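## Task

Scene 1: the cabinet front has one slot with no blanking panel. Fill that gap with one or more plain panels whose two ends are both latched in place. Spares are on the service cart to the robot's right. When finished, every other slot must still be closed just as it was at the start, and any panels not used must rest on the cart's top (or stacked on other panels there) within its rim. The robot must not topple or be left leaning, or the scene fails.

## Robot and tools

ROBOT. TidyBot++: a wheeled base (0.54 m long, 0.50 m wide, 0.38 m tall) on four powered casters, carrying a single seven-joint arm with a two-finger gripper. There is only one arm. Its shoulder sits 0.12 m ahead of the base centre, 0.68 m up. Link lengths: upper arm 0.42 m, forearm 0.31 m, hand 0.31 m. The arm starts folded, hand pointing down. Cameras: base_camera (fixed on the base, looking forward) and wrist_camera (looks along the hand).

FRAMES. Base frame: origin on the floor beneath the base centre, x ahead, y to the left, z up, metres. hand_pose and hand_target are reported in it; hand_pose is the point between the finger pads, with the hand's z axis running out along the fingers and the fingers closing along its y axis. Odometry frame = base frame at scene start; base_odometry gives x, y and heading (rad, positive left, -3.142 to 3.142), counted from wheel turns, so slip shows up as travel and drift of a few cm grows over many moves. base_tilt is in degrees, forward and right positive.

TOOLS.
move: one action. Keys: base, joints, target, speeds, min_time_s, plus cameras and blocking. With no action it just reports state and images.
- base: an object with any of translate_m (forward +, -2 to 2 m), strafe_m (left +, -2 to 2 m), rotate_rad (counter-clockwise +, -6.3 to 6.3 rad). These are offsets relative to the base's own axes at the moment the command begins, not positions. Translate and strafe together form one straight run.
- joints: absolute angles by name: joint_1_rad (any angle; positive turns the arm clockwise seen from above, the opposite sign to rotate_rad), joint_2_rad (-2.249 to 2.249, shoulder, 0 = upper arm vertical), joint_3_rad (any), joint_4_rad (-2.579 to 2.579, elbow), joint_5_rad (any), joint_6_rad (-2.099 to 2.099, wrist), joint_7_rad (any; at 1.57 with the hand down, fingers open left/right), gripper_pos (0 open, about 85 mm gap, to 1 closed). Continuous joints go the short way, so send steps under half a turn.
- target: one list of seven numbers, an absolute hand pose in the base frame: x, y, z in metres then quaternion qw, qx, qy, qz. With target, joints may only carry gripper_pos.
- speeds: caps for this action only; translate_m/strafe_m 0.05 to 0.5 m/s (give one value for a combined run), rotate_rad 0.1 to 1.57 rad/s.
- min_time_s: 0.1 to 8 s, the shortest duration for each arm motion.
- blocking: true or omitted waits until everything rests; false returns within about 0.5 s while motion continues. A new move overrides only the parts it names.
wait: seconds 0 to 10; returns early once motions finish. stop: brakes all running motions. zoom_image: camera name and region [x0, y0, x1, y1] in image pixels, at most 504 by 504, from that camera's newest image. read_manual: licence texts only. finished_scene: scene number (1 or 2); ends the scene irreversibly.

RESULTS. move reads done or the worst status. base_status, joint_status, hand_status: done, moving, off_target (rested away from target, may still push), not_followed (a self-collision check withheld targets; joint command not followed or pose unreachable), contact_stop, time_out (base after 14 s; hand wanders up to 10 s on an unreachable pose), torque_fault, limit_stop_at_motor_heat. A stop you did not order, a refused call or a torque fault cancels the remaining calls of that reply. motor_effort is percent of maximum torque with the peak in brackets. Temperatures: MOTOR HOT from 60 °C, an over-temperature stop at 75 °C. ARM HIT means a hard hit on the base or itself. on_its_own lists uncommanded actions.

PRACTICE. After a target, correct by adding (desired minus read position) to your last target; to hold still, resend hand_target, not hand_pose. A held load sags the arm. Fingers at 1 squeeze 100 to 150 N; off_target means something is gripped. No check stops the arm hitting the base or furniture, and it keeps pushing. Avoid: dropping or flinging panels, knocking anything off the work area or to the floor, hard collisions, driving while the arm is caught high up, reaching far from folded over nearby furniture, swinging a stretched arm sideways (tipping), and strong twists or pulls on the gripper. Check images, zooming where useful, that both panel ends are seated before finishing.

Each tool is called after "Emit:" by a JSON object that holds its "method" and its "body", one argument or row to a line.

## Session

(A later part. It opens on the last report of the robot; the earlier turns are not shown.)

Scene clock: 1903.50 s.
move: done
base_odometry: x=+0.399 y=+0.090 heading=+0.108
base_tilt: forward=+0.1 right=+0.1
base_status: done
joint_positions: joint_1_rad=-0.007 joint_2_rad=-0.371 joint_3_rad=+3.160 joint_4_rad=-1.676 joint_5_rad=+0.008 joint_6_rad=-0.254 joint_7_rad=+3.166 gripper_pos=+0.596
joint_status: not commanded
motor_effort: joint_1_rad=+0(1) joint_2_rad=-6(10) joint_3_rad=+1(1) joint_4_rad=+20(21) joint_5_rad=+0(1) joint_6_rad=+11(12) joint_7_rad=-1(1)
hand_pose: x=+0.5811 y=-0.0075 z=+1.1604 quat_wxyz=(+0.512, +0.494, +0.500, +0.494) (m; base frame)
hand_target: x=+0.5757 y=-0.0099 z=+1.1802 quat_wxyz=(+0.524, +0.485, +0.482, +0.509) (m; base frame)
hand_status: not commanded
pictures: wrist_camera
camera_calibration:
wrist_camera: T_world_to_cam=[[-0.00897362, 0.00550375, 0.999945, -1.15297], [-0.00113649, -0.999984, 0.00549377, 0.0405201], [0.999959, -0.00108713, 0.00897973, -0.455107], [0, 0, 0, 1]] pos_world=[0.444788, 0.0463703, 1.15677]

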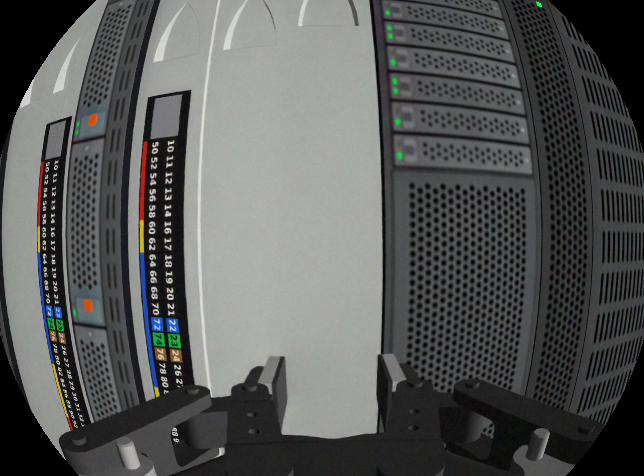

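Emit:
{"method": "move", "body": {
  "base": {"translate_m": 0.008},
  "speeds": {"translate_m": 0.05},
  "cameras": ["wrist_camera"]
}}

Emit:
{"method": "zoom_image", "body": {
  "camera": "wrist_camera",
  "region": [120, 0, 400, 210]
}}

Emit:
{"method": "zoom_image", "body": {
  "camera": "wrist_camera",
  "region": [120, 200, 400, 410]
}}

Scene clock: 1919.13 s.
move: done
base_odometry: x=+0.407 y=+0.091 heading=+0.108
base_tilt: forward=+0.1 right=+0.1
base_status: done
joint_positions: joint_1_rad=-0.007 joint_2_rad=-0.372 joint_3_rad=+3.160 joint_4_rad=-1.676 joint_5_rad=+0.008 joint_6_rad=-0.254 joint_7_rad=+3.166 gripper_pos=+0.596
joint_status: not commanded
motor_effort: joint_1_rad=+0(1) joint_2_rad=-7(9) joint_3_rad=+1(1) joint_4_rad=+20(21) joint_5_rad=+1(2) joint_6_rad=+11(11) joint_7_rad=+0(1)
hand_pose: x=+0.5806 y=-0.0075 z=+1.1609 quat_wxyz=(+0.513, +0.494, +0.500, +0.494) (m; base frame)
hand_target: x=+0.5757 y=-0.0099 z=+1.1802 quat_wxyz=(+0.524, +0.485, +0.482, +0.509) (m; base frame)
hand_status: not commanded
pictures: wrist_camera
camera_calibration:
wrist_camera: T_world_to_cam=[[-0.0101735, 0.005519, 0.999933, -1.15283], [-0.00114309, -0.999984, 0.00550765, 0.0405041], [0.999948, -0.00108698, 0.0101796, -0.455894], [0, 0, 0, 1]] pos_world=[0.444188, 0.0463703, 1.15717]

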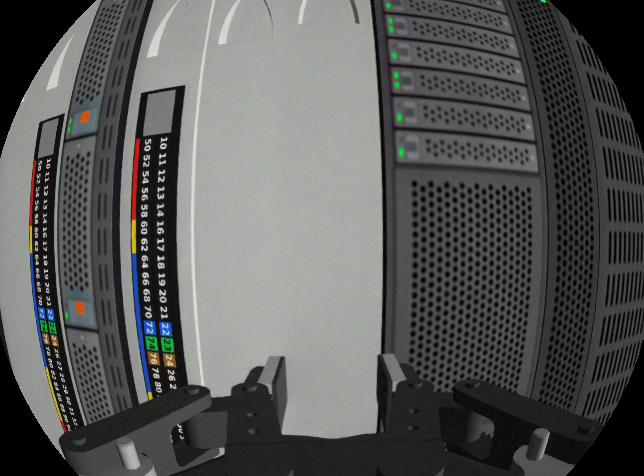

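Scaled by 1.800.

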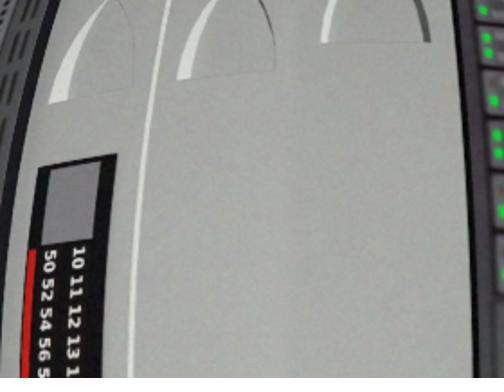

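Scaled by 1.800.

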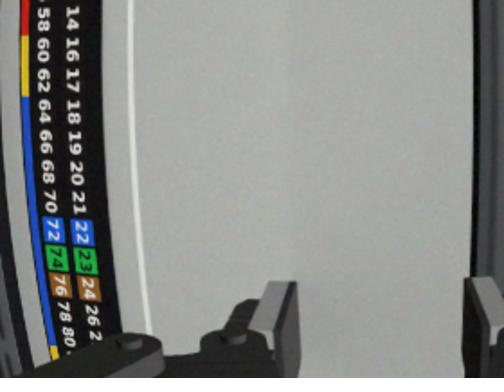

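Emit:
{"method": "move", "body": {
  "base": {"translate_m": 0.007},
  "speeds": {"translate_m": 0.05}
}}

Emit:
{"method": "move", "body": {
  "base": {"translate_m": 0.006},
  "speeds": {"translate_m": 0.05},
  "cameras": ["wrist_camera"]
}}

Emit:
{"method": "zoom_image", "body": {
  "camera": "wrist_camera",
  "region": [120, 0, 400, 210]
}}

Emit:
{"method": "zoom_image", "body": {
  "camera": "wrist_camera",
  "region": [120, 200, 400, 410]
}}

Scene clock: 1929.67 s.
move: done
base_odometry: x=+0.414 y=+0.092 heading=+0.109
base_tilt: forward=+0.1 right=+0.1
base_status: done
joint_positions: joint_1_rad=-0.007 joint_2_rad=-0.375 joint_3_rad=+3.160 joint_4_rad=-1.676 joint_5_rad=+0.008 joint_6_rad=-0.254 joint_7_rad=+3.166 gripper_pos=+0.596
joint_status: not commanded
motor_effort: joint_1_rad=+0(1) joint_2_rad=-7(9) joint_3_rad=+1(1) joint_4_rad=+20(21) joint_5_rad=+0(1) joint_6_rad=+11(12) joint_7_rad=+0(1)
hand_pose: x=+0.5794 y=-0.0075 z=+1.1620 quat_wxyz=(+0.513, +0.493, +0.499, +0.494) (m; base frame)
hand_target: x=+0.5757 y=-0.0099 z=+1.1802 quat_wxyz=(+0.524, +0.485, +0.482, +0.509) (m; base frame)
hand_status: not commanded
pictures: none

Scene clock: 1930.20 s.
move: done
base_odometry: x=+0.420 y=+0.093 heading=+0.109
base_tilt: forward=+0.1 right=+0.1
base_status: done
joint_positions: joint_1_rad=-0.007 joint_2_rad=-0.386 joint_3_rad=+3.161 joint_4_rad=-1.683 joint_5_rad=+0.008 joint_6_rad=-0.254 joint_7_rad=+3.166 gripper_pos=+0.596
joint_status: not commanded
motor_effort: joint_1_rad=+0(1) joint_2_rad=-4(8) joint_3_rad=+0(1) joint_4_rad=+20(25) joint_5_rad=+0(1) joint_6_rad=+12(18) joint_7_rad=-1(1)
hand_pose: x=+0.5748 y=-0.0076 z=+1.1628 quat_wxyz=(+0.514, +0.492, +0.498, +0.495) (m; base frame)
hand_target: x=+0.5757 y=-0.0099 z=+1.1802 quat_wxyz=(+0.524, +0.485, +0.482, +0.509) (m; base frame)
hand_status: not commanded
pictures: wrist_camera
camera_calibration:
wrist_camera: T_world_to_cam=[[-0.0165751, 0.00530356, 0.999849, -1.15095], [-0.00137696, -0.999985, 0.00528146, 0.040857], [0.999862, -0.00128921, 0.0165821, -0.457571], [0, 0, 0, 1]] pos_world=[0.438487, 0.0463707, 1.15815]

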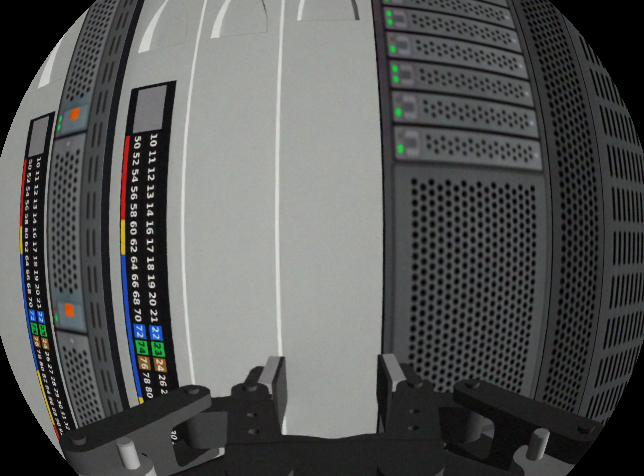

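Scaled by 1.800.

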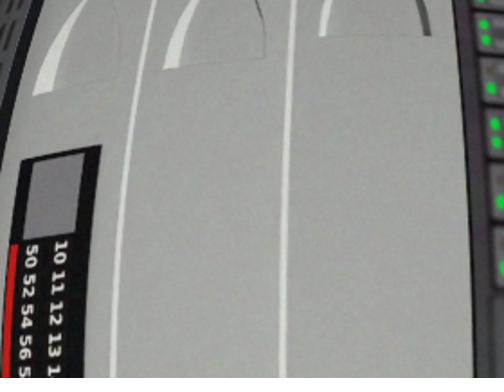

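Scaled by 1.800.

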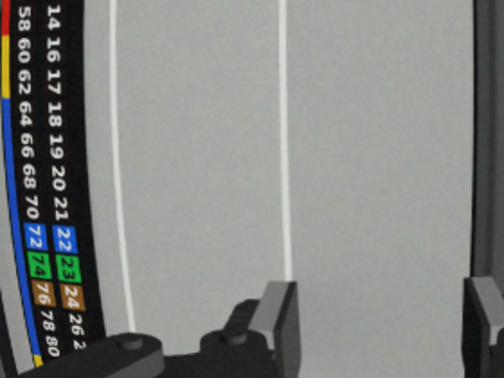

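Emit:
{"method": "move", "body": {
  "joints": {"gripper_pos": 0.5},
  "cameras": ["wrist_camera"]
}}

Emit:
{"method": "zoom_image", "body": {
  "camera": "wrist_camera",
  "region": [120, 0, 400, 210]
}}

Emit:
{"method": "zoom_image", "body": {
  "camera": "wrist_camera",
  "region": [120, 200, 400, 410]
}}

Scene clock: 1950.43 s.
move: done
base_odometry: x=+0.420 y=+0.093 heading=+0.109
base_tilt: forward=+0.1 right=+0.1
base_status: not commanded
joint_positions: joint_1_rad=-0.007 joint_2_rad=-0.385 joint_3_rad=+3.161 joint_4_rad=-1.683 joint_5_rad=+0.008 joint_6_rad=-0.254 joint_7_rad=+3.166 gripper_pos=+0.500
joint_status: all done
motor_effort: joint_1_rad=+0(2) joint_2_rad=-6(8) joint_3_rad=+1(1) joint_4_rad=+19(20) joint_5_rad=+1(1) joint_6_rad=+10(12) joint_7_rad=+0(1)
hand_pose: x=+0.5749 y=-0.0076 z=+1.1627 quat_wxyz=(+0.514, +0.492, +0.498, +0.495) (m; base frame)
hand_target: x=+0.5757 y=-0.0099 z=+1.1802 quat_wxyz=(+0.524, +0.485, +0.482, +0.509) (m; base frame)
hand_status: not commanded
pictures: wrist_camera
camera_calibration:
wrist_camera: T_world_to_cam=[[-0.0164751, 0.00530227, 0.99985, -1.151], [-0.00137643, -0.999985, 0.00528031, 0.0408583], [0.999863, -0.00128923, 0.0164822, -0.457556], [0, 0, 0, 1]] pos_world=[0.438587, 0.0463707, 1.15815]

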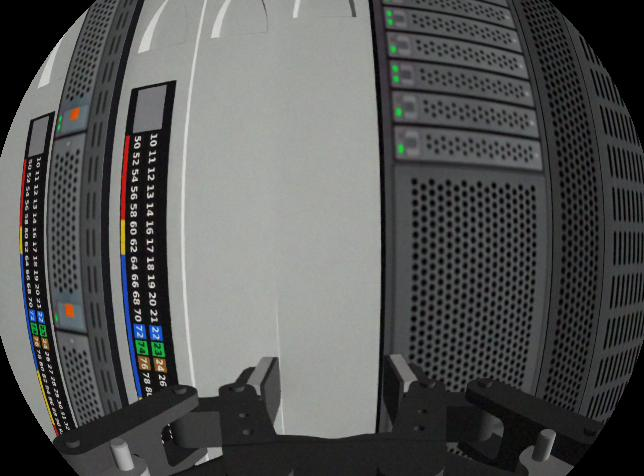

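Scaled by 1.800.

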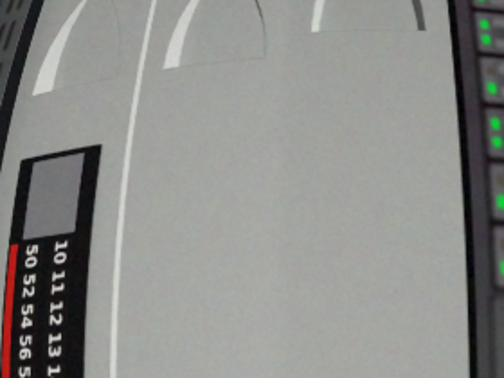

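Scaled by 1.800.

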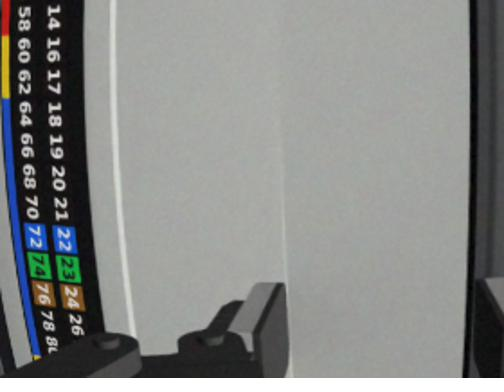

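Emit:
{"method": "move", "body": {
  "joints": {"gripper_pos": 0.42},
  "cameras": ["wrist_camera"]
}}

Emit:
{"method": "zoom_image", "body": {
  "camera": "wrist_camera",
  "region": [120, 0, 400, 210]
}}

Emit:
{"method": "zoom_image", "body": {
  "camera": "wrist_camera",
  "region": [120, 200, 400, 410]
}}

Scene clock: 1957.07 s.
move: done
base_odometry: x=+0.420 y=+0.093 heading=+0.109
base_tilt: forward=+0.1 right=+0.1
base_status: not commanded
joint_positions: joint_1_rad=-0.007 joint_2_rad=-0.385 joint_3_rad=+3.161 joint_4_rad=-1.683 joint_5_rad=+0.008 joint_6_rad=-0.254 joint_7_rad=+3.166 gripper_pos=+0.420
joint_status: all done
motor_effort: joint_1_rad=+0(1) joint_2_rad=-6(7) joint_3_rad=+1(1) joint_4_rad=+20(20) joint_5_rad=+0(1) joint_6_rad=+10(10) joint_7_rad=-1(1)
hand_pose: x=+0.5749 y=-0.0076 z=+1.1627 quat_wxyz=(+0.514, +0.492, +0.498, +0.495) (m; base frame)
hand_target: x=+0.5757 y=-0.0099 z=+1.1802 quat_wxyz=(+0.524, +0.485, +0.482, +0.509) (m; base frame)
hand_status: not commanded
pictures: wrist_camera
camera_calibration:
wrist_camera: T_world_to_cam=[[-0.0164751, 0.00530227, 0.99985, -1.151], [-0.00137643, -0.999985, 0.00528031, 0.0408583], [0.999863, -0.00128923, 0.0164822, -0.457556], [0, 0, 0, 1]] pos_world=[0.438587, 0.0463707, 1.15815]

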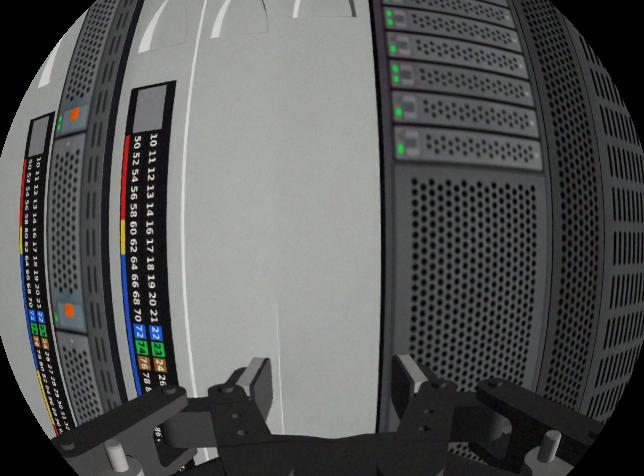

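Scaled by 1.800.

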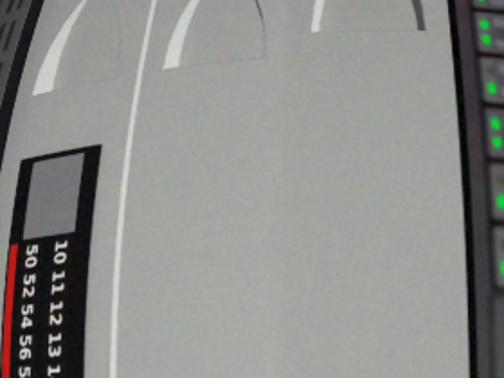

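Scaled by 1.800.

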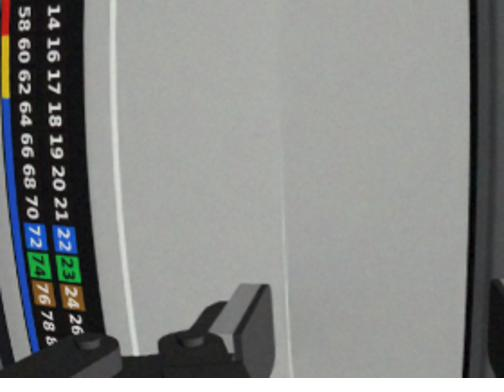

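Emit:
{"method": "move", "body": {
  "base": {"translate_m": -0.06},
  "speeds": {"translate_m": 0.08}
}}

Emit:
{"method": "move", "body": {
  "base": {"strafe_m": -0.23},
  "speeds": {"strafe_m": 0.2},
  "joints": {"gripper_pos": 1.0},
  "cameras": ["wrist_camera"]
}}

Emit:
{"method": "zoom_image", "body": {
  "camera": "wrist_camera",
  "region": [140, 60, 480, 400]
}}

Scene clock: 1974.90 s.
move: done
base_odometry: x=+0.361 y=+0.086 heading=+0.109
base_tilt: forward=+0.1 right=+0.1
base_status: done
joint_positions: joint_1_rad=-0.007 joint_2_rad=-0.383 joint_3_rad=+3.161 joint_4_rad=-1.683 joint_5_rad=+0.008 joint_6_rad=-0.254 joint_7_rad=+3.166 gripper_pos=+0.420
joint_status: not commanded
motor_effort: joint_1_rad=+0(1) joint_2_rad=-6(9) joint_3_rad=+1(1) joint_4_rad=+19(20) joint_5_rad=+0(2) joint_6_rad=+10(11) joint_7_rad=+0(1)
hand_pose: x=+0.5759 y=-0.0076 z=+1.1618 quat_wxyz=(+0.514, +0.493, +0.498, +0.495) (m; base frame)
hand_target: x=+0.5757 y=-0.0099 z=+1.1802 quat_wxyz=(+0.524, +0.485, +0.482, +0.509) (m; base frame)
hand_status: not commanded
pictures: none

Scene clock: 1976.77 s.
move: done
base_odometry: x=+0.386 y=-0.142 heading=+0.109
base_tilt: forward=+0.1 right=+0.1
base_status: done
joint_positions: joint_1_rad=-0.007 joint_2_rad=-0.383 joint_3_rad=+3.161 joint_4_rad=-1.683 joint_5_rad=+0.008 joint_6_rad=-0.254 joint_7_rad=+3.166 gripper_pos=+0.999
joint_status: all done
motor_effort: joint_1_rad=+0(1) joint_2_rad=-6(9) joint_3_rad=+1(3) joint_4_rad=+19(20) joint_5_rad=+0(2) joint_6_rad=+10(11) joint_7_rad=+0(1)
hand_pose: x=+0.5759 y=-0.0076 z=+1.1618 quat_wxyz=(+0.514, +0.493, +0.498, +0.495) (m; base frame)
hand_target: x=+0.5757 y=-0.0099 z=+1.1802 quat_wxyz=(+0.524, +0.485, +0.482, +0.509) (m; base frame)
hand_status: not commanded
pictures: wrist_camera
camera_calibration:
wrist_camera: T_world_to_cam=[[-0.014375, 0.00527666, 0.999883, -1.15125], [-0.00146536, -0.999985, 0.00525613, 0.0408306], [0.999896, -0.00138963, 0.0143826, -0.456123], [0, 0, 0, 1]] pos_world=[0.439586, 0.0462709, 1.15746]

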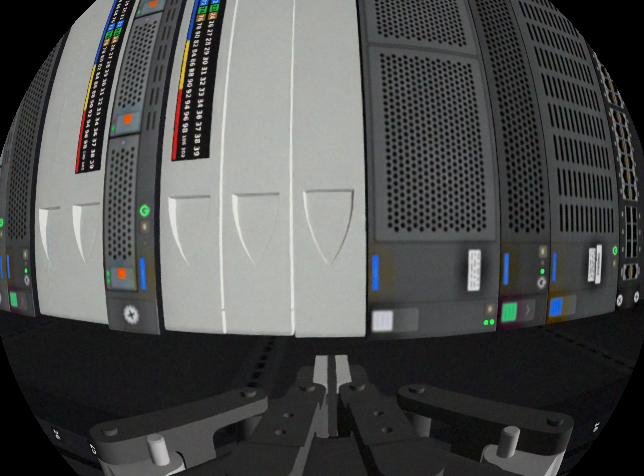

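Scaled by 1.482.

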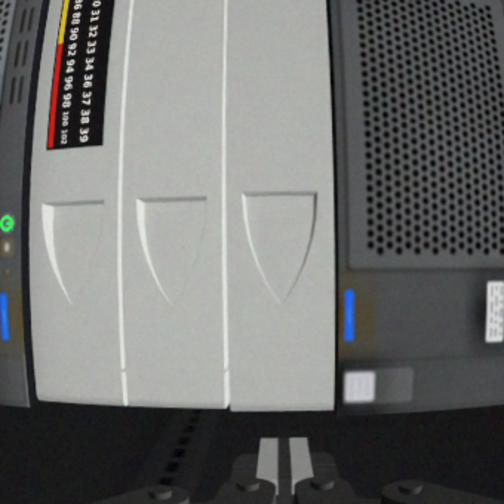

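Emit:
{"method": "move", "body": {
  "base": {"strafe_m": 0.03},
  "speeds": {"strafe_m": 0.1}
}}

Emit:
{"method": "move", "body": {
  "base": {"translate_m": 0.03},
  "speeds": {"translate_m": 0.05},
  "cameras": ["wrist_camera"]
}}

Scene clock: 1985.43 s.
move: done
base_odometry: x=+0.382 y=-0.112 heading=+0.109
base_tilt: forward=+0.1 right=+0.1
base_status: done
joint_positions: joint_1_rad=-0.007 joint_2_rad=-0.383 joint_3_rad=+3.158 joint_4_rad=-1.683 joint_5_rad=+0.008 joint_6_rad=-0.254 joint_7_rad=+3.166 gripper_pos=+0.999
joint_status: not commanded
motor_effort: joint_1_rad=+0(1) joint_2_rad=-6(8) joint_3_rad=+1(2) joint_4_rad=+19(20) joint_5_rad=+1(2) joint_6_rad=+10(11) joint_7_rad=-1(1)
hand_pose: x=+0.5759 y=-0.0062 z=+1.1618 quat_wxyz=(+0.513, +0.492, +0.499, +0.495) (m; base frame)
hand_target: x=+0.5757 y=-0.0099 z=+1.1802 quat_wxyz=(+0.524, +0.485, +0.482, +0.509) (m; base frame)
hand_status: not commanded
pictures: none

Scene clock: 1986.50 s.
move: done
base_odometry: x=+0.413 y=-0.109 heading=+0.108
base_tilt: forward=+0.1 right=+0.1
base_status: done
joint_positions: joint_1_rad=-0.007 joint_2_rad=-0.383 joint_3_rad=+3.158 joint_4_rad=-1.683 joint_5_rad=+0.008 joint_6_rad=-0.254 joint_7_rad=+3.166 gripper_pos=+0.999
joint_status: not commanded
motor_effort: joint_1_rad=+0(1) joint_2_rad=-6(9) joint_3_rad=+1(1) joint_4_rad=+19(20) joint_5_rad=-1(1) joint_6_rad=+10(11) joint_7_rad=-1(1)
hand_pose: x=+0.5762 y=-0.0062 z=+1.1615 quat_wxyz=(+0.513, +0.492, +0.499, +0.495) (m; base frame)
hand_target: x=+0.5757 y=-0.0099 z=+1.1802 quat_wxyz=(+0.524, +0.485, +0.482, +0.509) (m; base frame)
hand_status: not commanded
pictures: wrist_camera
camera_calibration:
wrist_camera: T_world_to_cam=[[-0.0137777, 0.00613744, 0.999886, -1.15136], [0.000835379, -0.999981, 0.00614953, 0.0399815], [0.999905, 0.00092001, 0.0137723, -0.455637], [0, 0, 0, 1]] pos_world=[0.439697, 0.0474663, 1.15726]

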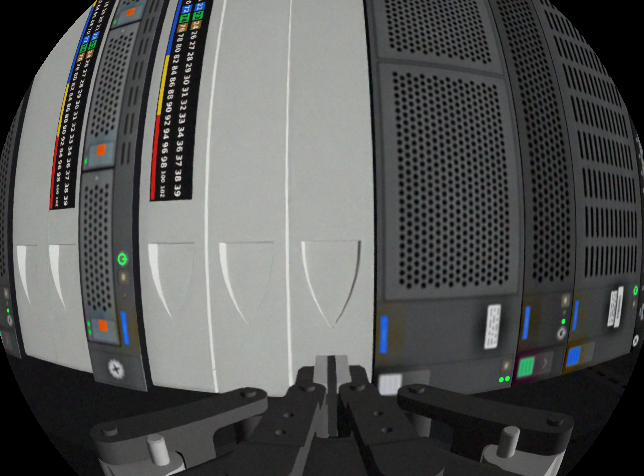

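Emit:
{"method": "move", "body": {
  "base": {"translate_m": 0.018},
  "speeds": {"translate_m": 0.05}
}}

Emit:
{"method": "move", "body": {
  "joints": {"joint_2_rad": -0.22},
  "min_time_s": 1,
  "cameras": ["wrist_camera"]
}}

Emit:
{"method": "zoom_image", "body": {
  "camera": "wrist_camera",
  "region": [140, 100, 480, 440]
}}

Scene clock: 1993.03 s.
move: done
base_odometry: x=+0.431 y=-0.107 heading=+0.108
base_tilt: forward=+0.1 right=+0.1
base_status: done
joint_positions: joint_1_rad=-0.007 joint_2_rad=-0.383 joint_3_rad=+3.158 joint_4_rad=-1.683 joint_5_rad=+0.008 joint_6_rad=-0.254 joint_7_rad=+3.166 gripper_pos=+0.999
joint_status: not commanded
motor_effort: joint_1_rad=+0(1) joint_2_rad=-6(10) joint_3_rad=+1(2) joint_4_rad=+19(20) joint_5_rad=+1(1) joint_6_rad=+10(11) joint_7_rad=-1(1)
hand_pose: x=+0.5762 y=-0.0062 z=+1.1615 quat_wxyz=(+0.513, +0.492, +0.499, +0.495) (m; base frame)
hand_target: x=+0.5757 y=-0.0099 z=+1.1802 quat_wxyz=(+0.524, +0.485, +0.482, +0.509) (m; base frame)
hand_status: not commanded
pictures: none

Scene clock: 1994.33 s.
move: off_target
base_odometry: x=+0.430 y=-0.107 heading=+0.108
base_tilt: forward=+0.1 right=+0.1
base_status: not commanded
joint_positions: joint_1_rad=-0.007 joint_2_rad=-0.344 joint_3_rad=+3.158 joint_4_rad=-1.681 joint_5_rad=+0.008 joint_6_rad=-0.254 joint_7_rad=+3.166 gripper_pos=+0.999
joint_status: joint_2_rad off_target (ended at -0.344, target -0.220)
motor_effort: joint_1_rad=-1(1) joint_2_rad=+8(9) joint_3_rad=+0(1) joint_4_rad=+17(20) joint_5_rad=+0(1) joint_6_rad=+10(11) joint_7_rad=+0(1)
hand_pose: x=+0.5941 y=-0.0061 z=+1.1446 quat_wxyz=(+0.504, +0.501, +0.509, +0.486) (m; base frame)
hand_target: x=+0.6493 y=-0.0099 z=+1.1011 quat_wxyz=(+0.483, +0.524, +0.522, +0.468) (m; base frame)
hand_status: not commanded
pictures: wrist_camera
camera_calibration:
wrist_camera: T_world_to_cam=[[0.0231304, 0.00644332, 0.999712, -1.1558], [0.000973177, -0.999979, 0.00642253, 0.0397649], [0.999732, 0.000824341, -0.0231361, -0.431021], [0, 0, 0, 1]] pos_world=[0.457601, 0.0475665, 1.14524]

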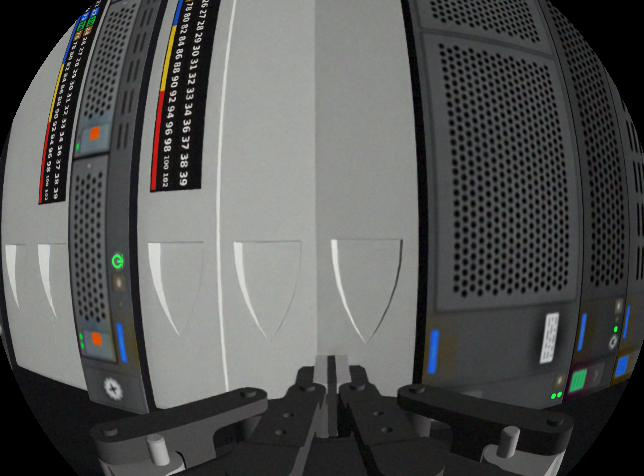

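Scaled by 1.482.

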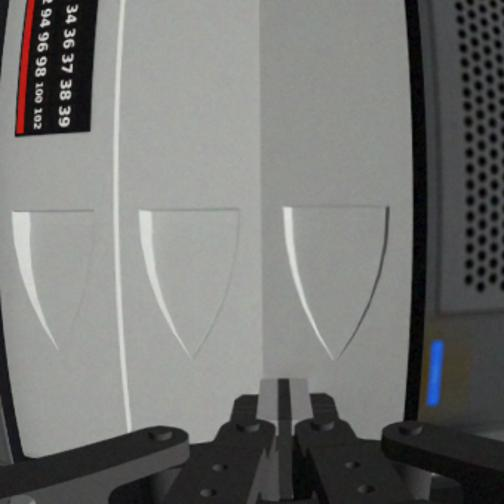

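Emit:
{"method": "move", "body": {
  "joints": {"joint_2_rad": -0.44},
  "min_time_s": 0.7
}}

Emit:
{"method": "move", "body": {
  "base": {"translate_m": 0.025},
  "speeds": {"translate_m": 0.05},
  "cameras": ["wrist_camera"]
}}

Scene clock: 2002.33 s.
move: done
base_odometry: x=+0.430 y=-0.107 heading=+0.108
base_tilt: forward=+0.1 right=+0.1
base_status: not commanded
joint_positions: joint_1_rad=-0.007 joint_2_rad=-0.426 joint_3_rad=+3.158 joint_4_rad=-1.682 joint_5_rad=+0.008 joint_6_rad=-0.254 joint_7_rad=+3.166 gripper_pos=+0.999
joint_status: all done
motor_effort: joint_1_rad=+0(1) joint_2_rad=-5(11) joint_3_rad=+1(1) joint_4_rad=+19(21) joint_5_rad=+0(2) joint_6_rad=+10(13) joint_7_rad=-1(1)
hand_pose: x=+0.5549 y=-0.0063 z=+1.1815 quat_wxyz=(+0.524, +0.481, +0.488, +0.506) (m; base frame)
hand_target: x=+0.5450 y=-0.0099 z=+1.2067 quat_wxyz=(+0.538, +0.469, +0.466, +0.523) (m; base frame)
hand_status: not commanded
pictures: none

Scene clock: 2003.30 s.
move: done
base_odometry: x=+0.456 y=-0.105 heading=+0.108
base_tilt: forward=+0.1 right=+0.1
base_status: done
joint_positions: joint_1_rad=-0.007 joint_2_rad=-0.430 joint_3_rad=+3.158 joint_4_rad=-1.682 joint_5_rad=+0.008 joint_6_rad=-0.254 joint_7_rad=+3.166 gripper_pos=+0.999
joint_status: not commanded
motor_effort: joint_1_rad=+0(1) joint_2_rad=-4(8) joint_3_rad=+1(1) joint_4_rad=+19(19) joint_5_rad=+1(2) joint_6_rad=+10(11) joint_7_rad=+0(1)
hand_pose: x=+0.5529 y=-0.0063 z=+1.1832 quat_wxyz=(+0.525, +0.480, +0.487, +0.507) (m; base frame)
hand_target: x=+0.5450 y=-0.0099 z=+1.2067 quat_wxyz=(+0.538, +0.469, +0.466, +0.523) (m; base frame)
hand_status: not commanded
pictures: wrist_camera
camera_calibration:
wrist_camera: T_world_to_cam=[[-0.0620667, 0.00586465, 0.998055, -1.14449], [0.000451315, -0.999982, 0.00590404, 0.0401559], [0.998072, 0.000816882, 0.062063, -0.488792], [0, 0, 0, 1]] pos_world=[0.416796, 0.0472665, 1.17236]

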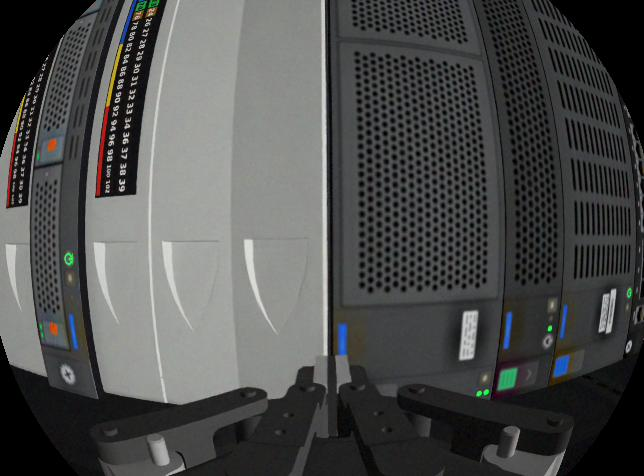

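Emit:
{"method": "move", "body": {
  "joints": {"joint_2_rad": -0.26},
  "min_time_s": 1
}}

Emit:
{"method": "move", "body": {
  "joints": {"joint_2_rad": -0.12},
  "min_time_s": 1,
  "cameras": ["wrist_camera"]
}}

Emit:
{"method": "zoom_image", "body": {
  "camera": "wrist_camera",
  "region": [140, 100, 480, 440]
}}

Scene clock: 2016.43 s.
move: off_target
base_odometry: x=+0.455 y=-0.105 heading=+0.108
base_tilt: forward=+0.1 right=+0.1
base_status: not commanded
joint_positions: joint_1_rad=-0.007 joint_2_rad=-0.394 joint_3_rad=+3.158 joint_4_rad=-1.680 joint_5_rad=+0.008 joint_6_rad=-0.254 joint_7_rad=+3.166 gripper_pos=+0.999
joint_status: joint_2_rad off_target (ended at -0.394, target -0.260)
motor_effort: joint_1_rad=-1(1) joint_2_rad=+11(11) joint_3_rad=+0(1) joint_4_rad=+17(19) joint_5_rad=+0(1) joint_6_rad=+11(12) joint_7_rad=-1(1)
hand_pose: x=+0.5705 y=-0.0062 z=+1.1682 quat_wxyz=(+0.517, +0.489, +0.496, +0.498) (m; base frame)
hand_target: x=+0.6321 y=-0.0099 z=+1.1219 quat_wxyz=(+0.494, +0.514, +0.512, +0.479) (m; base frame)
hand_status: not commanded
pictures: none

Scene clock: 2017.73 s.
move: off_target
base_odometry: x=+0.455 y=-0.105 heading=+0.108
base_tilt: forward=+0.1 right=+0.1
base_status: not commanded
joint_positions: joint_1_rad=-0.007 joint_2_rad=-0.389 joint_3_rad=+3.158 joint_4_rad=-1.678 joint_5_rad=+0.008 joint_6_rad=-0.254 joint_7_rad=+3.166 gripper_pos=+0.999
joint_status: joint_2_rad off_target (ended at -0.389, target -0.120)
motor_effort: joint_1_rad=-2(2) joint_2_rad=+30(30) joint_3_rad=+0(1) joint_4_rad=+16(17) joint_5_rad=+0(1) joint_6_rad=+14(14) joint_7_rad=+0(1)
hand_pose: x=+0.5729 y=-0.0062 z=+1.1671 quat_wxyz=(+0.516, +0.489, +0.497, +0.498) (m; base frame)
hand_target: x=+0.6885 y=-0.0099 z=+1.0460 quat_wxyz=(+0.457, +0.547, +0.546, +0.441) (m; base frame)
hand_status: not commanded
pictures: wrist_camera
camera_calibration:
wrist_camera: T_world_to_cam=[[-0.024375, 0.0061539, 0.999684, -1.15062], [0.000670861, -0.999981, 0.00617209, 0.0399048], [0.999703, 0.000821094, 0.0243704, -0.464808], [0, 0, 0, 1]] pos_world=[0.436596, 0.0473665, 1.16134]

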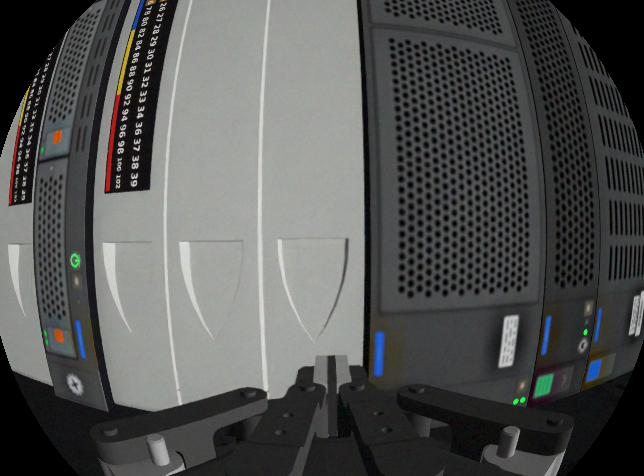

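Scaled by 1.482.

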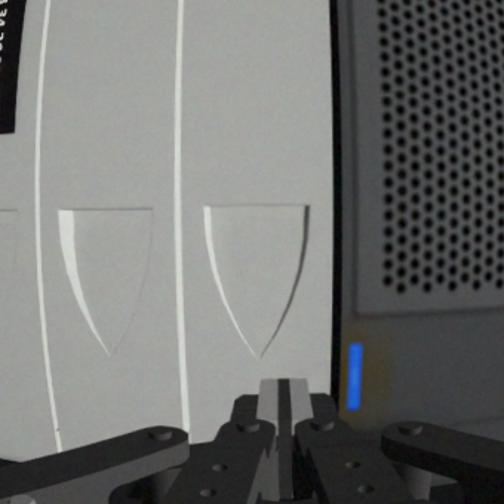

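Emit:
{"method": "move", "body": {
  "joints": {"joint_2_rad": 0.05},
  "min_time_s": 1
}}

Emit:
{"method": "move", "body": {
  "joints": {"joint_2_rad": 0.12},
  "min_time_s": 1,
  "cameras": ["wrist_camera"]
}}

Emit:
{"method": "zoom_image", "body": {
  "camera": "wrist_camera",
  "region": [140, 100, 480, 440]
}}

Scene clock: 2031.57 s.
move: off_target
base_odometry: x=+0.453 y=-0.105 heading=+0.108
base_tilt: forward=+0.0 right=+0.1
base_status: not commanded
joint_positions: joint_1_rad=-0.007 joint_2_rad=-0.378 joint_3_rad=+3.158 joint_4_rad=-1.672 joint_5_rad=+0.008 joint_6_rad=-0.254 joint_7_rad=+3.166 gripper_pos=+0.999
joint_status: joint_2_rad off_target (ended at -0.377, target +0.050)
motor_effort: joint_1_rad=+0(2) joint_2_rad=+52(52) joint_3_rad=+2(2) joint_4_rad=+15(16) joint_5_rad=+0(1) joint_6_rad=+18(18) joint_7_rad=-1(1)
hand_pose: x=+0.5777 y=-0.0061 z=+1.1658 quat_wxyz=(+0.515, +0.491, +0.498, +0.496) (m; base frame)
hand_target: x=+0.7419 y=-0.0099 z=+0.9444 quat_wxyz=(+0.409, +0.582, +0.582, +0.393) (m; base frame)
hand_status: not commanded
pictures: none

Scene clock: 2032.97 s.
move: off_target
base_odometry: x=+0.441 y=-0.106 heading=+0.107
base_tilt: forward=+0.0 right=+0.2
base_status: not commanded
joint_positions: joint_1_rad=-0.007 joint_2_rad=-0.316 joint_3_rad=+3.158 joint_4_rad=-1.626 joint_5_rad=+0.008 joint_6_rad=-0.254 joint_7_rad=+3.166 gripper_pos=+0.999
joint_status: joint_2_rad off_target (ended at -0.317, target +0.120)
motor_effort: joint_1_rad=+0(1) joint_2_rad=+52(54) joint_3_rad=+2(3) joint_4_rad=+9(15) joint_5_rad=+1(2) joint_6_rad=+10(18) joint_7_rad=-1(1)
hand_pose: x=+0.6032 y=-0.0060 z=+1.1652 quat_wxyz=(+0.511, +0.494, +0.502, +0.492) (m; base frame)
hand_target: x=+0.7588 y=-0.0099 z=+0.9002 quat_wxyz=(+0.388, +0.596, +0.596, +0.373) (m; base frame)
hand_status: not commanded
pictures: wrist_camera
camera_calibration:
wrist_camera: T_world_to_cam=[[-0.00436356, 0.00723828, 0.999964, -1.16045], [0.000600933, -0.999974, 0.00724097, 0.0388699], [0.99999, 0.000632508, 0.00435909, -0.471788], [0, 0, 0, 1]] pos_world=[0.466697, 0.047567, 1.16219]

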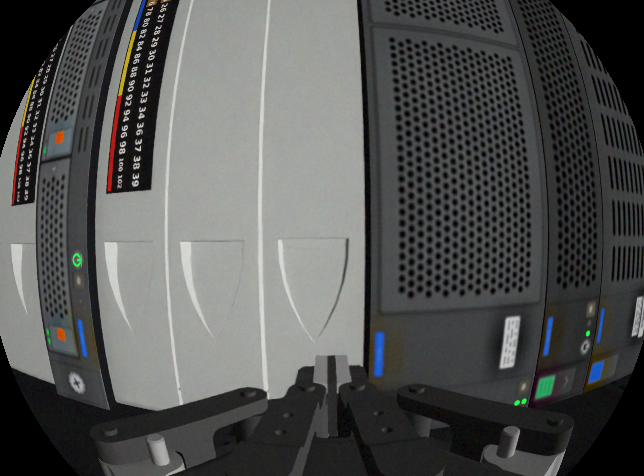

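Scaled by 1.482.

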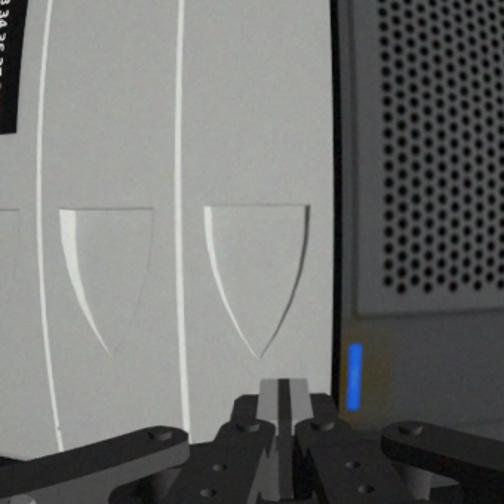

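Emit:
{"method": "move", "body": {
  "joints": {"joint_2_rad": -0.44},
  "base": {"translate_m": -0.05},
  "speeds": {"translate_m": 0.1},
  "min_time_s": 1
}}

Emit:
{"method": "move", "body": {
  "base": {"strafe_m": 0.41},
  "speeds": {"strafe_m": 0.25},
  "cameras": ["wrist_camera"]
}}

Emit:
{"method": "zoom_image", "body": {
  "camera": "wrist_camera",
  "region": [140, 0, 480, 300]
}}

Scene clock: 2046.13 s.
move: done
base_odometry: x=+0.391 y=-0.112 heading=+0.106
base_tilt: forward=+0.1 right=+0.1
base_status: done
joint_positions: joint_1_rad=-0.006 joint_2_rad=-0.441 joint_3_rad=+3.159 joint_4_rad=-1.678 joint_5_rad=+0.008 joint_6_rad=-0.199 joint_7_rad=+3.166 gripper_pos=+0.999
joint_status: all done
motor_effort: joint_1_rad=+0(1) joint_2_rad=-4(55) joint_3_rad=+0(3) joint_4_rad=+18(22) joint_5_rad=+1(2) joint_6_rad=+10(12) joint_7_rad=+0(1)
hand_pose: x=+0.5453 y=-0.0072 z=+1.2071 quat_wxyz=(+0.542, +0.463, +0.468, +0.523) (m; base frame)
hand_target: x=+0.5450 y=-0.0099 z=+1.2067 quat_wxyz=(+0.538, +0.469, +0.466, +0.523) (m; base frame)
hand_status: not commanded
pictures: none

Scene clock: 2048.63 s.
move: done
base_odometry: x=+0.347 y=+0.296 heading=+0.106
base_tilt: forward=+0.1 right=+0.1
base_status: done
joint_positions: joint_1_rad=-0.006 joint_2_rad=-0.441 joint_3_rad=+3.159 joint_4_rad=-1.678 joint_5_rad=+0.008 joint_6_rad=-0.199 joint_7_rad=+3.166 gripper_pos=+0.999
joint_status: not commanded
motor_effort: joint_1_rad=+0(1) joint_2_rad=-5(6) joint_3_rad=+1(3) joint_4_rad=+19(19) joint_5_rad=+1(1) joint_6_rad=+10(11) joint_7_rad=-1(1)
hand_pose: x=+0.5453 y=-0.0072 z=+1.2071 quat_wxyz=(+0.542, +0.463, +0.468, +0.523) (m; base frame)
hand_target: x=+0.5450 y=-0.0099 z=+1.2067 quat_wxyz=(+0.538, +0.469, +0.466, +0.523) (m; base frame)
hand_status: not commanded
pictures: wrist_camera
camera_calibration:
wrist_camera: T_world_to_cam=[[-0.130985, 0.0063451, 0.991364, -1.12312], [-0.00150288, -0.99998, 0.00620167, 0.0399251], [0.991383, -0.000677574, 0.130992, -0.562293], [0, 0, 0, 1]] pos_world=[0.410396, 0.0466696, 1.18683]

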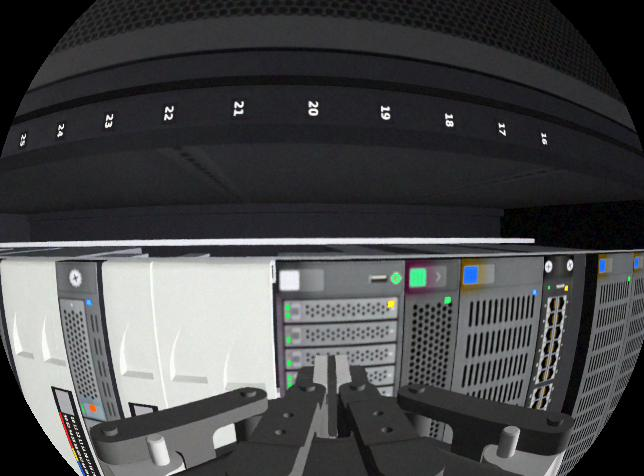

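Scaled by 1.482.

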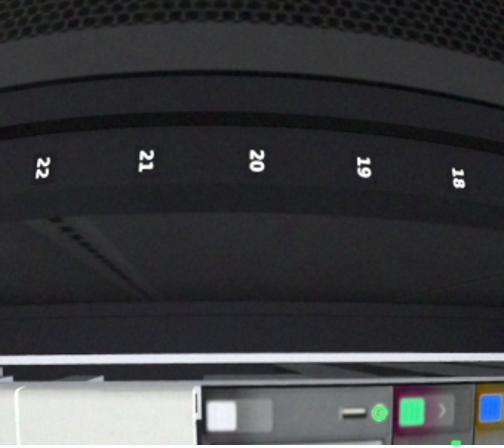

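Emit:
{"method": "move", "body": {
  "joints": {"joint_2_rad": -0.36, "joint_6_rad": -0.33},
  "min_time_s": 1,
  "cameras": ["wrist_camera"]
}}

Emit:
{"method": "zoom_image", "body": {
  "camera": "wrist_camera",
  "region": [120, 180, 460, 440]
}}

Scene clock: 2060.87 s.
move: done
base_odometry: x=+0.347 y=+0.296 heading=+0.106
base_tilt: forward=+0.1 right=+0.1
base_status: not commanded
joint_positions: joint_1_rad=-0.006 joint_2_rad=-0.376 joint_3_rad=+3.159 joint_4_rad=-1.678 joint_5_rad=+0.008 joint_6_rad=-0.261 joint_7_rad=+3.166 gripper_pos=+0.999
joint_status: all done
motor_effort: joint_1_rad=+0(1) joint_2_rad=-6(8) joint_3_rad=+1(1) joint_4_rad=+20(20) joint_5_rad=+0(1) joint_6_rad=+10(11) joint_7_rad=-1(1)
hand_pose: x=+0.5790 y=-0.0070 z=+1.1591 quat_wxyz=(+0.511, +0.495, +0.501, +0.492) (m; base frame)
hand_target: x=+0.5852 y=-0.0096 z=+1.1352 quat_wxyz=(+0.489, +0.518, +0.516, +0.475) (m; base frame)
hand_status: not commanded
pictures: wrist_camera
camera_calibration:
wrist_camera: T_world_to_cam=[[-0.00426962, 0.0059426, 0.999973, -1.15444], [-0.000807337, -0.999982, 0.00593921, 0.04036], [0.999991, -0.000781957, 0.00427434, -0.44749], [0, 0, 0, 1]] pos_world=[0.44259, 0.0468697, 1.15608]

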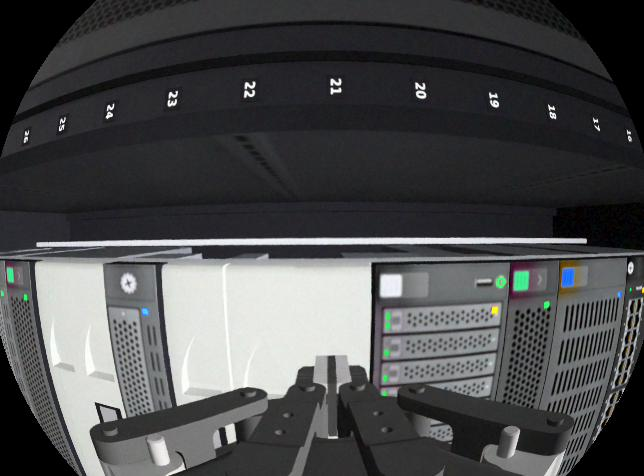

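Scaled by 1.482.

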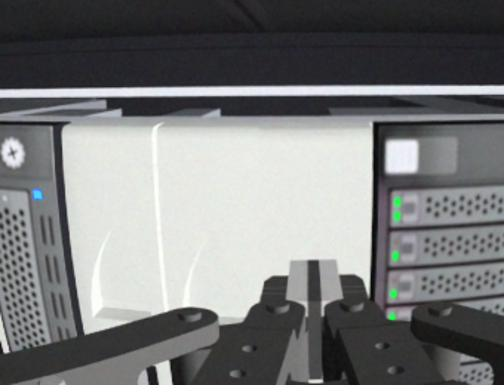

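Emit:
{"method": "move", "body": {
  "base": {"strafe_m": 0.02},
  "speeds": {"strafe_m": 0.1},
  "joints": {"joint_2_rad": -0.44}
}}

Emit:
{"method": "move", "body": {
  "base": {"translate_m": 0.1},
  "speeds": {"translate_m": 0.06},
  "cameras": ["wrist_camera"]
}}

Scene clock: 2069.73 s.
move: done
base_odometry: x=+0.345 y=+0.317 heading=+0.106
base_tilt: forward=+0.1 right=+0.1
base_status: done
joint_positions: joint_1_rad=-0.006 joint_2_rad=-0.429 joint_3_rad=+3.156 joint_4_rad=-1.678 joint_5_rad=+0.008 joint_6_rad=-0.262 joint_7_rad=+3.166 gripper_pos=+0.999
joint_status: all done
motor_effort: joint_1_rad=+0(1) joint_2_rad=-4(9) joint_3_rad=+1(3) joint_4_rad=+18(20) joint_5_rad=+1(1) joint_6_rad=+10(11) joint_7_rad=+0(1)
hand_pose: x=+0.5531 y=-0.0056 z=+1.1824 quat_wxyz=(+0.524, +0.481, +0.489, +0.505) (m; base frame)
hand_target: x=+0.5475 y=-0.0096 z=+1.1710 quat_wxyz=(+0.509, +0.499, +0.496, +0.496) (m; base frame)
hand_status: not commanded
pictures: none

Scene clock: 2071.83 s.
move: done
base_odometry: x=+0.445 y=+0.327 heading=+0.106
base_tilt: forward=+0.1 right=+0.1
base_status: done
joint_positions: joint_1_rad=-0.006 joint_2_rad=-0.470 joint_3_rad=+3.156 joint_4_rad=-1.678 joint_5_rad=+0.008 joint_6_rad=-0.283 joint_7_rad=+3.166 gripper_pos=+0.999
joint_status: not commanded
motor_effort: joint_1_rad=+0(1) joint_2_rad=+1(6) joint_3_rad=+0(1) joint_4_rad=+18(21) joint_5_rad=+0(2) joint_6_rad=+11(13) joint_7_rad=+0(1)
hand_pose: x=+0.5329 y=-0.0058 z=+1.1935 quat_wxyz=(+0.529, +0.476, +0.483, +0.510) (m; base frame)
hand_target: x=+0.5475 y=-0.0096 z=+1.1710 quat_wxyz=(+0.509, +0.499, +0.496, +0.496) (m; base frame)
hand_status: not commanded
pictures: wrist_camera
camera_calibration:
wrist_camera: T_world_to_cam=[[-0.0766549, 0.00618038, 0.997039, -1.147], [0.00104275, -0.99998, 0.00627878, 0.0399372], [0.997057, 0.00152097, 0.0766469, -0.486397], [0, 0, 0, 1]] pos_world=[0.397, 0.0477651, 1.18064]

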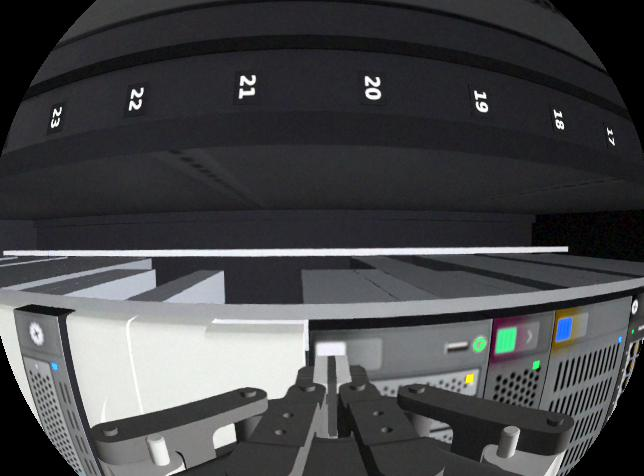

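Emit:
{"method": "move", "body": {
  "base": {"translate_m": -0.05},
  "speeds": {"translate_m": 0.1}
}}

Emit:
{"method": "move", "body": {
  "joints": {"joint_2_rad": -0.36, "joint_6_rad": -0.33},
  "min_time_s": 1,
  "cameras": ["wrist_camera"]
}}

Emit:
{"method": "zoom_image", "body": {
  "camera": "wrist_camera",
  "region": [120, 200, 460, 440]
}}

Scene clock: 2081.63 s.
move: done
base_odometry: x=+0.395 y=+0.322 heading=+0.106
base_tilt: forward=+0.1 right=+0.1
base_status: done
joint_positions: joint_1_rad=-0.006 joint_2_rad=-0.448 joint_3_rad=+3.156 joint_4_rad=-1.675 joint_5_rad=+0.008 joint_6_rad=-0.284 joint_7_rad=+3.166 gripper_pos=+0.999
joint_status: not commanded
motor_effort: joint_1_rad=+0(1) joint_2_rad=-3(5) joint_3_rad=+1(2) joint_4_rad=+19(19) joint_5_rad=+1(2) joint_6_rad=+10(11) joint_7_rad=+0(1)
hand_pose: x=+0.5435 y=-0.0057 z=+1.1858 quat_wxyz=(+0.524, +0.481, +0.488, +0.506) (m; base frame)
hand_target: x=+0.5475 y=-0.0096 z=+1.1710 quat_wxyz=(+0.509, +0.499, +0.496, +0.496) (m; base frame)
hand_status: not commanded
pictures: none

Scene clock: 2082.93 s.
move: done
base_odometry: x=+0.395 y=+0.322 heading=+0.106
base_tilt: forward=+0.1 right=+0.1
base_status: not commanded
joint_positions: joint_1_rad=-0.006 joint_2_rad=-0.379 joint_3_rad=+3.156 joint_4_rad=-1.675 joint_5_rad=+0.008 joint_6_rad=-0.284 joint_7_rad=+3.166 gripper_pos=+0.999
joint_status: all done
motor_effort: joint_1_rad=+0(1) joint_2_rad=-6(7) joint_3_rad=+1(1) joint_4_rad=+19(19) joint_5_rad=+1(2) joint_6_rad=+10(11) joint_7_rad=+0(1)
hand_pose: x=+0.5774 y=-0.0055 z=+1.1552 quat_wxyz=(+0.507, +0.498, +0.506, +0.489) (m; base frame)
hand_target: x=+0.5852 y=-0.0096 z=+1.1352 quat_wxyz=(+0.489, +0.518, +0.516, +0.475) (m; base frame)
hand_status: not commanded
pictures: wrist_camera
camera_calibration:
wrist_camera: T_world_to_cam=[[0.0128255, 0.00666087, 0.999896, -1.16027], [0.00161208, -0.999977, 0.00664073, 0.0395871], [0.999916, 0.00152674, -0.0128359, -0.426121], [0, 0, 0, 1]] pos_world=[0.440903, 0.0479652, 1.15442]

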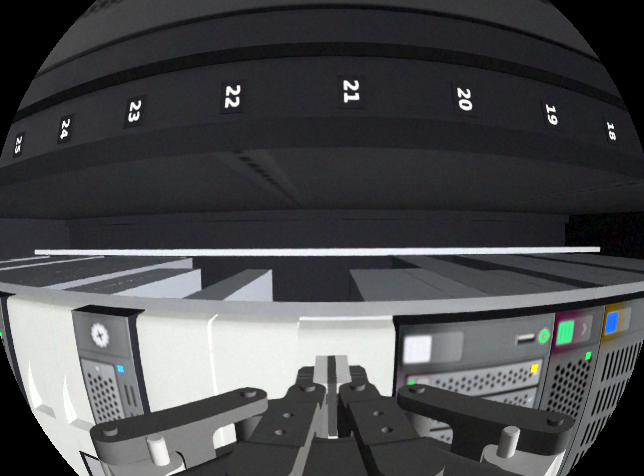

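Scaled by 1.482.

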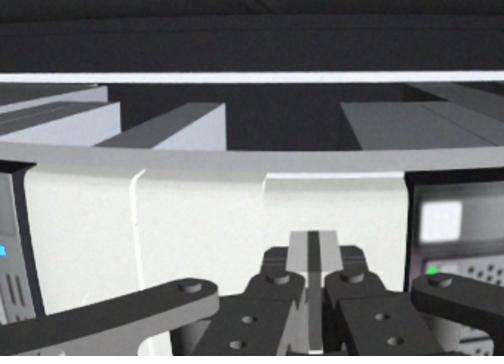

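Emit:
{"method": "move", "body": {
  "base": {"translate_m": 0.025},
  "speeds": {"translate_m": 0.05}
}}

Emit:
{"method": "move", "body": {
  "base": {"translate_m": 0.02},
  "speeds": {"translate_m": 0.05},
  "cameras": ["wrist_camera"]
}}

Emit:
{"method": "zoom_image", "body": {
  "camera": "wrist_camera",
  "region": [120, 240, 460, 440]
}}

Scene clock: 2094.33 s.
move: done
base_odometry: x=+0.420 y=+0.325 heading=+0.106
base_tilt: forward=+0.1 right=+0.1
base_status: done
joint_positions: joint_1_rad=-0.005 joint_2_rad=-0.404 joint_3_rad=+3.158 joint_4_rad=-1.675 joint_5_rad=+0.008 joint_6_rad=-0.312 joint_7_rad=+3.166 gripper_pos=+0.999
joint_status: not commanded
motor_effort: joint_1_rad=+0(2) joint_2_rad=+1(7) joint_3_rad=+1(1) joint_4_rad=+19(23) joint_5_rad=+1(1) joint_6_rad=+13(18) joint_7_rad=-1(1)
hand_pose: x=+0.5652 y=-0.0070 z=+1.1580 quat_wxyz=(+0.506, +0.500, +0.506, +0.488) (m; base frame)
hand_target: x=+0.5852 y=-0.0096 z=+1.1352 quat_wxyz=(+0.489, +0.518, +0.516, +0.475) (m; base frame)
hand_status: not commanded
pictures: none

Scene clock: 2095.17 s.
move: done
base_odometry: x=+0.439 y=+0.327 heading=+0.106
base_tilt: forward=+0.1 right=+0.2
base_status: done
joint_positions: joint_1_rad=-0.005 joint_2_rad=-0.447 joint_3_rad=+3.158 joint_4_rad=-1.692 joint_5_rad=+0.008 joint_6_rad=-0.338 joint_7_rad=+3.166 gripper_pos=+0.999
joint_status: not commanded
motor_effort: joint_1_rad=+1(1) joint_2_rad=+10(14) joint_3_rad=+1(2) joint_4_rad=+21(25) joint_5_rad=+0(1) joint_6_rad=+17(22) joint_7_rad=-1(1)
hand_pose: x=+0.5463 y=-0.0072 z=+1.1581 quat_wxyz=(+0.506, +0.500, +0.506, +0.488) (m; base frame)
hand_target: x=+0.5852 y=-0.0096 z=+1.1352 quat_wxyz=(+0.489, +0.518, +0.516, +0.475) (m; base frame)
hand_status: not commanded
pictures: wrist_camera
camera_calibration:
wrist_camera: T_world_to_cam=[[0.0152177, 0.00459928, 0.999874, -1.16422], [-0.000926568, -0.999989, 0.00461391, 0.0417068], [0.999884, -0.000996664, -0.0152133, -0.392181], [0, 0, 0, 1]] pos_world=[0.409891, 0.04667, 1.15791]

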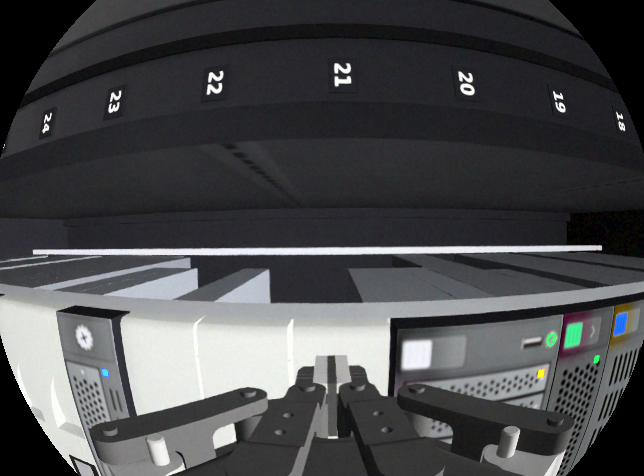

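Scaled by 1.482.

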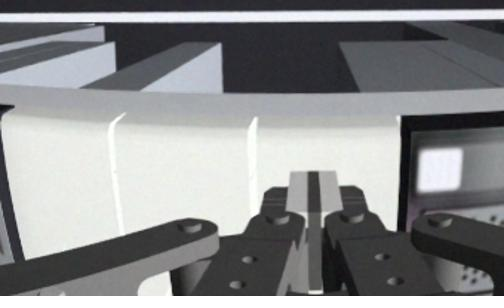

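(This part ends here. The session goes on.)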